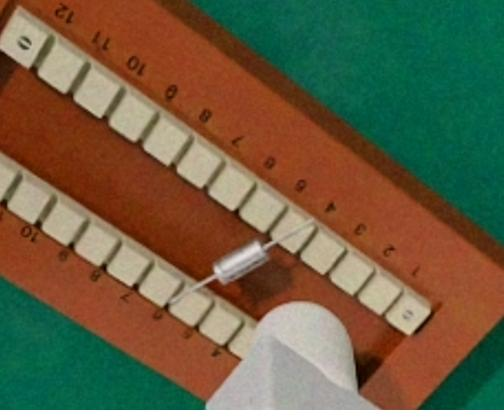

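Call:
move --pt "0 0 0 0 0 0 0 0.754 0.576 0.696 0 0.754 0.576 0.696 0 0.754 0.576 0.696 0.714 0.678 0.226 0.168 0.4 -0.6 0 0 0.0177 0 0 0 0 0.754 0.576 0.696 -0.04 0.99 0.99 0.99 0 0.99 0.99 0.99 -0.571 0.678 0.226 0.168 0.4 -0.5" --speed 0.015 --stop_force 4 --cameras '["cam_right_wrist"]'

Call:
zoom_image --camera "cam_right_wrist" --region '[340, 20, 500, 150]'

Scene clock: 403.63 s.
left_arm: end_effector_position=(+0.7473, -0.0489, +0.2310) hand_goal=(+0.000, +0.754, +0.576, +0.696, +0.000, +0.754, +0.576, +0.696, +0.000, +0.754, +0.576, +0.696, +0.714, +0.678, +0.226, +0.168) hand_measured=(+0.000, +0.754, +0.576, +0.696, +0.000, +0.754, +0.576, +0.696, +0.000, +0.754, +0.576, +0.696, +0.714, +0.678, +0.224, +0.168) hand_current_ma=(+0, -2, +1, +0, +0, -2, +1, +0, +0, -2, +1, +0, +0, -2, -5, -1) hand_state=(goal, goal, goal, goal, goal, goal, goal, goal, goal, goal, goal, goal, goal, goal, goal, goal) hand_current_limit=0.40 hand_speed=-0.60 end_effector_quat_wxyz=(+0.245, +0.783, -0.548, +0.163) | right_arm: end_effector_position=(+0.3208, +0.4859, +0.1410) hand_goal=(+0.000, +0.754, +0.576, +0.696, -0.040, +0.990, +0.990, +0.990, +0.000, +0.990, +0.990, +0.990, -0.570, +0.678, +0.226, +0.168) hand_measured=(+0.004, +0.754, +0.578, +0.700, -0.036, +0.984, +0.990, +0.988, -0.002, +0.980, +0.984, +0.988, -0.568, +0.678, +0.222, +0.168) hand_current_ma=(+3, +0, +3, +4, +4, -11, +0, -1, -2, -19, -9, -3, +1, -1, -5, +0) hand_state=(goal, goal, goal, goal, goal, goal, goal, goal, goal, goal, goal, goal, goal, goal, goal, goal) hand_current_limit=0.40 hand_speed=-0.50 end_effector_quat_wxyz=(+0.000, +0.989, +0.147, +0.001)
Joint positions: left_arm=[-0.052 -0.837 1.248 1.141 2.168 -0.408] | right_arm=[0.797 -1.081 1.705 0.946 1.571 5.214]
Joint torques (N m): left_arm=[0.76 -107.1 -32.66 1.46 1.37 -0.88] | right_arm=[-13.01 -55.28 -17.85 1.28 0.06 -2.83]
Wrist force (N, zeroed by zero_wrist_force on right_arm): left_arm=[0.3 -0.1 0.6] | right_arm=[-0.1 0.4 -0.5]
Wrist torque (N m, zeroed by zero_wrist_force on right_arm): left_arm=[-0.05 -0.02 0.02] | right_arm=[0.02 -0.03 0.01]
Wrist force, peak (N, zeroed by zero_wrist_force on right_arm): left_arm=[0.1 0.9 0.8] | right_arm=[0.5 0.7 -0.8]
Hand target: left_arm +0.7473, -0.0489, +0.2310; +0.245, +0.783, -0.548, +0.163 | right_arm +0.3208, +0.4859, +0.1410; +0.000, +0.989, +0.147, +0.001
Off the commanded pose: left_arm 0.000 m, 0 deg | right_arm 0.000 m, 0 deg.
move: done
camera_calibration:
cam_right_wrist: T_world_to_cam=[[-0.566348, -0.822048, 0.0590498, 0.598276], [-0.538312, 0.423218, 0.728771, -0.18152], [-0.624076, 0.38095, -0.682207, 0.234554], [0, 0, 0, 1]] pos_world=[0.387497, 0.479281, 0.256973]
Images, in order (width x height): cam_right_wrist 896x504.

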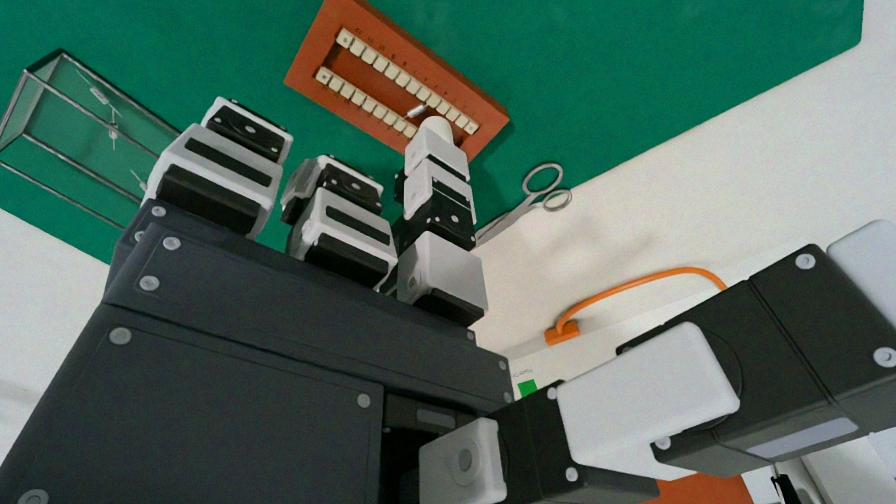

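Scaled by 3.150 from the camera's 896x504 image, which has a finer 1280x720 frame.

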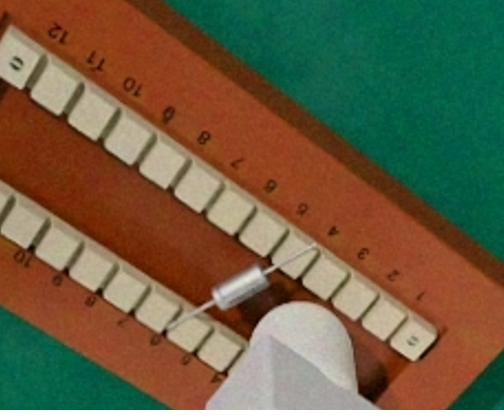

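Call:
move --pt "0 0 0 0 0 0 0 0.754 0.576 0.696 0 0.754 0.576 0.696 0 0.754 0.576 0.696 0.714 0.678 0.226 0.168 0.4 -0.6 0.0133 0 0 0 0 0 0 0.754 0.576 0.696 -0.04 0.99 0.99 0.99 0 0.99 0.99 0.99 -0.571 0.678 0.226 0.168 0.4 -0.5" --speed 0.02 --cameras '["cam_right_wrist"]'

Call:
zoom_image --camera "cam_right_wrist" --region '[340, 20, 500, 150]'

Scene clock: 404.50 s.
left_arm: end_effector_position=(+0.7473, -0.0489, +0.2310) hand_goal=(+0.000, +0.754, +0.576, +0.696, +0.000, +0.754, +0.576, +0.696, +0.000, +0.754, +0.576, +0.696, +0.714, +0.678, +0.226, +0.168) hand_measured=(+0.000, +0.754, +0.576, +0.696, +0.000, +0.754, +0.576, +0.696, +0.000, +0.754, +0.576, +0.696, +0.714, +0.678, +0.224, +0.168) hand_current_ma=(+0, -2, +1, +0, +0, -2, +1, +0, +0, -2, +1, +0, +0, -2, -5, -1) hand_state=(goal, goal, goal, goal, goal, goal, goal, goal, goal, goal, goal, goal, goal, goal, goal, goal) hand_current_limit=0.40 hand_speed=-0.60 end_effector_quat_wxyz=(+0.245, +0.783, -0.548, +0.163) | right_arm: end_effector_position=(+0.3283, +0.4881, +0.1410) hand_goal=(+0.000, +0.754, +0.576, +0.696, -0.040, +0.990, +0.990, +0.990, +0.000, +0.990, +0.990, +0.990, -0.570, +0.678, +0.226, +0.168) hand_measured=(+0.004, +0.754, +0.578, +0.700, -0.036, +0.984, +0.990, +0.988, -0.002, +0.980, +0.984, +0.988, -0.568, +0.678, +0.222, +0.168) hand_current_ma=(+3, +0, +3, +4, +4, -11, +0, -1, -2, -19, -9, -3, +1, -1, -5, +0) hand_state=(goal, goal, goal, goal, goal, goal, goal, goal, goal, goal, goal, goal, goal, goal, goal, goal) hand_current_limit=0.40 hand_speed=-0.50 end_effector_quat_wxyz=(+0.000, +0.989, +0.147, +0.001)
Joint positions: left_arm=[-0.052 -0.837 1.248 1.141 2.168 -0.408] | right_arm=[0.791 -1.073 1.692 0.951 1.571 5.208]
Joint torques (N m): left_arm=[1.78 -111.33 -33.4 1.55 1.57 -1.17] | right_arm=[-13.34 -58.28 -46.9 8.24 0.61 -2.97]
Wrist force (N, zeroed by zero_wrist_force on right_arm): left_arm=[-0.2 0.3 0.3] | right_arm=[0.2 0.3 -0.6]
Wrist torque (N m, zeroed by zero_wrist_force on right_arm): left_arm=[0.03 0.04 -0.02] | right_arm=[0.01 -0.06 0.03]
Wrist force, peak (N, zeroed by zero_wrist_force on right_arm): left_arm=[0.0 0.4 1.0] | right_arm=[0.3 0.4 -0.8]
Hand target: left_arm +0.7473, -0.0489, +0.2310; +0.245, +0.783, -0.548, +0.163 | right_arm +0.3284, +0.4882, +0.1410; +0.000, +0.989, +0.147, +0.001
Off the commanded pose: left_arm 0.000 m, 0 deg | right_arm 0.000 m, 0 deg.
move: done
camera_calibration:
cam_right_wrist: T_world_to_cam=[[-0.566348, -0.822048, 0.0590498, 0.604275], [-0.538312, 0.423218, 0.728771, -0.178468], [-0.624076, 0.38095, -0.682207, 0.238335], [0, 0, 0, 1]] pos_world=[0.394897, 0.481481, 0.256973]
Images, in order (width x height): cam_right_wrist 896x504.

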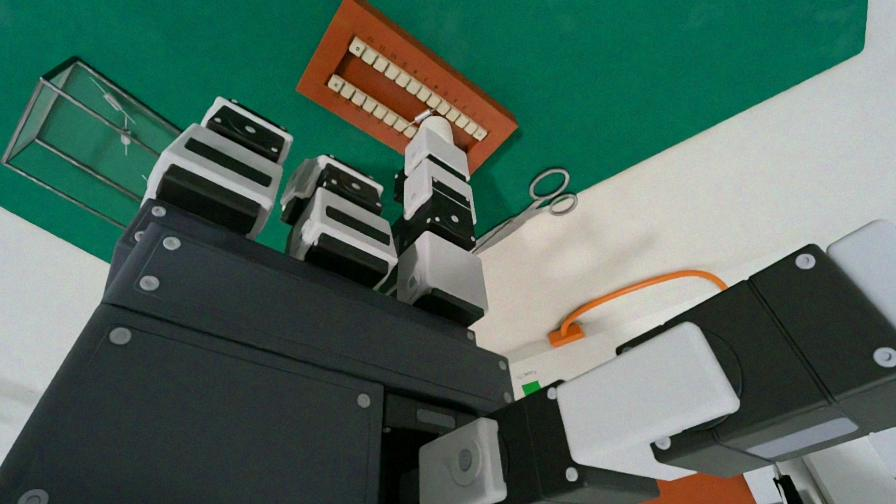

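Scaled by 3.150 from the camera's 896x504 image, which has a finer 1280x720 frame.

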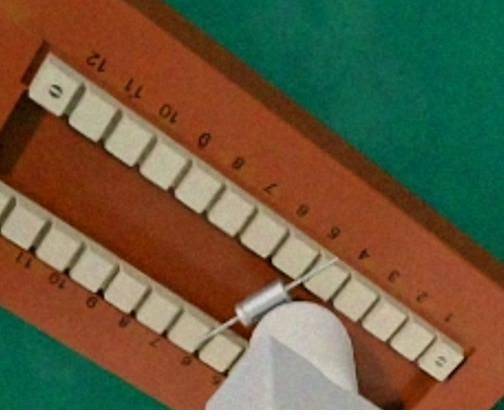

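Call:
move --pt "0 0 0 0 0 0 0 0.754 0.576 0.696 0 0.754 0.576 0.696 0 0.754 0.576 0.696 0.714 0.678 0.226 0.168 0.4 -0.6 0.0083 0 0 0 0 0 0 0.754 0.576 0.696 -0.04 0.99 0.99 0.99 0 0.99 0.99 0.99 -0.571 0.678 0.226 0.168 0.4 -0.5" --speed 0.01 --cameras '["cam_right_wrist"]'

Call:
zoom_image --camera "cam_right_wrist" --region '[360, 60, 490, 160]'

Scene clock: 405.37 s.
left_arm: end_effector_position=(+0.7473, -0.0489, +0.2310) hand_goal=(+0.000, +0.754, +0.576, +0.696, +0.000, +0.754, +0.576, +0.696, +0.000, +0.754, +0.576, +0.696, +0.714, +0.678, +0.226, +0.168) hand_measured=(+0.000, +0.754, +0.576, +0.696, +0.000, +0.754, +0.576, +0.696, +0.000, +0.754, +0.576, +0.696, +0.714, +0.678, +0.224, +0.168) hand_current_ma=(+0, -2, +1, +0, +0, -2, +1, +0, +0, -2, +1, +0, +0, -2, -5, -1) hand_state=(goal, goal, goal, goal, goal, goal, goal, goal, goal, goal, goal, goal, goal, goal, goal, goal) hand_current_limit=0.40 hand_speed=-0.60 end_effector_quat_wxyz=(+0.245, +0.783, -0.548, +0.163) | right_arm: end_effector_position=(+0.3331, +0.4896, +0.1410) hand_goal=(+0.000, +0.754, +0.576, +0.696, -0.040, +0.990, +0.990, +0.990, +0.000, +0.990, +0.990, +0.990, -0.570, +0.678, +0.226, +0.168) hand_measured=(+0.004, +0.754, +0.578, +0.700, -0.036, +0.984, +0.990, +0.988, -0.002, +0.980, +0.984, +0.988, -0.568, +0.678, +0.222, +0.168) hand_current_ma=(+3, +0, +3, +4, +4, -11, +0, -1, -2, -19, -9, -3, +1, -1, -5, +0) hand_state=(goal, goal, goal, goal, goal, goal, goal, goal, goal, goal, goal, goal, goal, goal, goal, goal) hand_current_limit=0.40 hand_speed=-0.50 end_effector_quat_wxyz=(+0.000, +0.989, +0.147, +0.001)
Joint positions: left_arm=[-0.052 -0.837 1.248 1.141 2.168 -0.408] | right_arm=[0.787 -1.068 1.684 0.954 1.571 5.205]
Joint torques (N m): left_arm=[2.33 -109.68 -33.21 1.48 1.52 -0.73] | right_arm=[-13.13 -57.84 -47.32 7.65 1.01 -2.88]
Wrist force (N, zeroed by zero_wrist_force on right_arm): left_arm=[0.1 0.3 0.0] | right_arm=[0.2 0.5 -0.6]
Wrist torque (N m, zeroed by zero_wrist_force on right_arm): left_arm=[0.04 -0.01 0.00] | right_arm=[0.04 -0.06 0.04]
Wrist force, peak (N, zeroed by zero_wrist_force on right_arm): left_arm=[-0.2 0.3 0.9] | right_arm=[0.3 0.6 -0.8]
Hand target: left_arm +0.7473, -0.0489, +0.2310; +0.245, +0.783, -0.548, +0.163 | right_arm +0.3332, +0.4896, +0.1410; +0.000, +0.989, +0.147, +0.001
Off the commanded pose: left_arm 0.000 m, 0 deg | right_arm 0.000 m, 0 deg.
move: done
camera_calibration:
cam_right_wrist: T_world_to_cam=[[-0.566348, -0.822048, 0.0590498, 0.608227], [-0.538312, 0.423218, 0.728771, -0.176519], [-0.624076, 0.38095, -0.682207, 0.240759], [0, 0, 0, 1]] pos_world=[0.399697, 0.482981, 0.256973]
Images, in order (width x height): cam_right_wrist 896x504.

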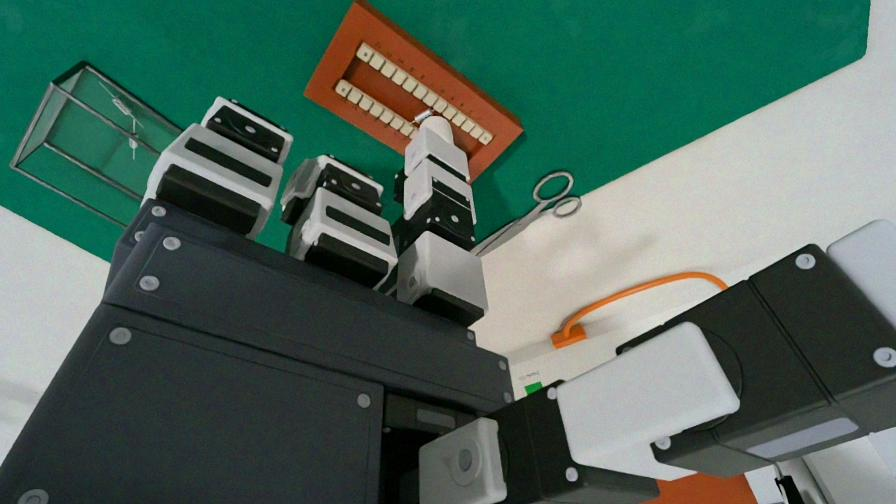

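Scaled by 3.877 from the camera's 896x504 image, which has a finer 1280x720 frame.

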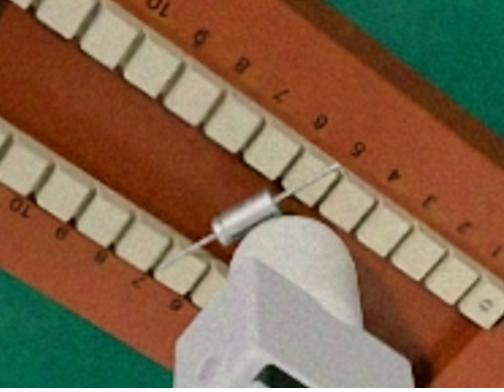

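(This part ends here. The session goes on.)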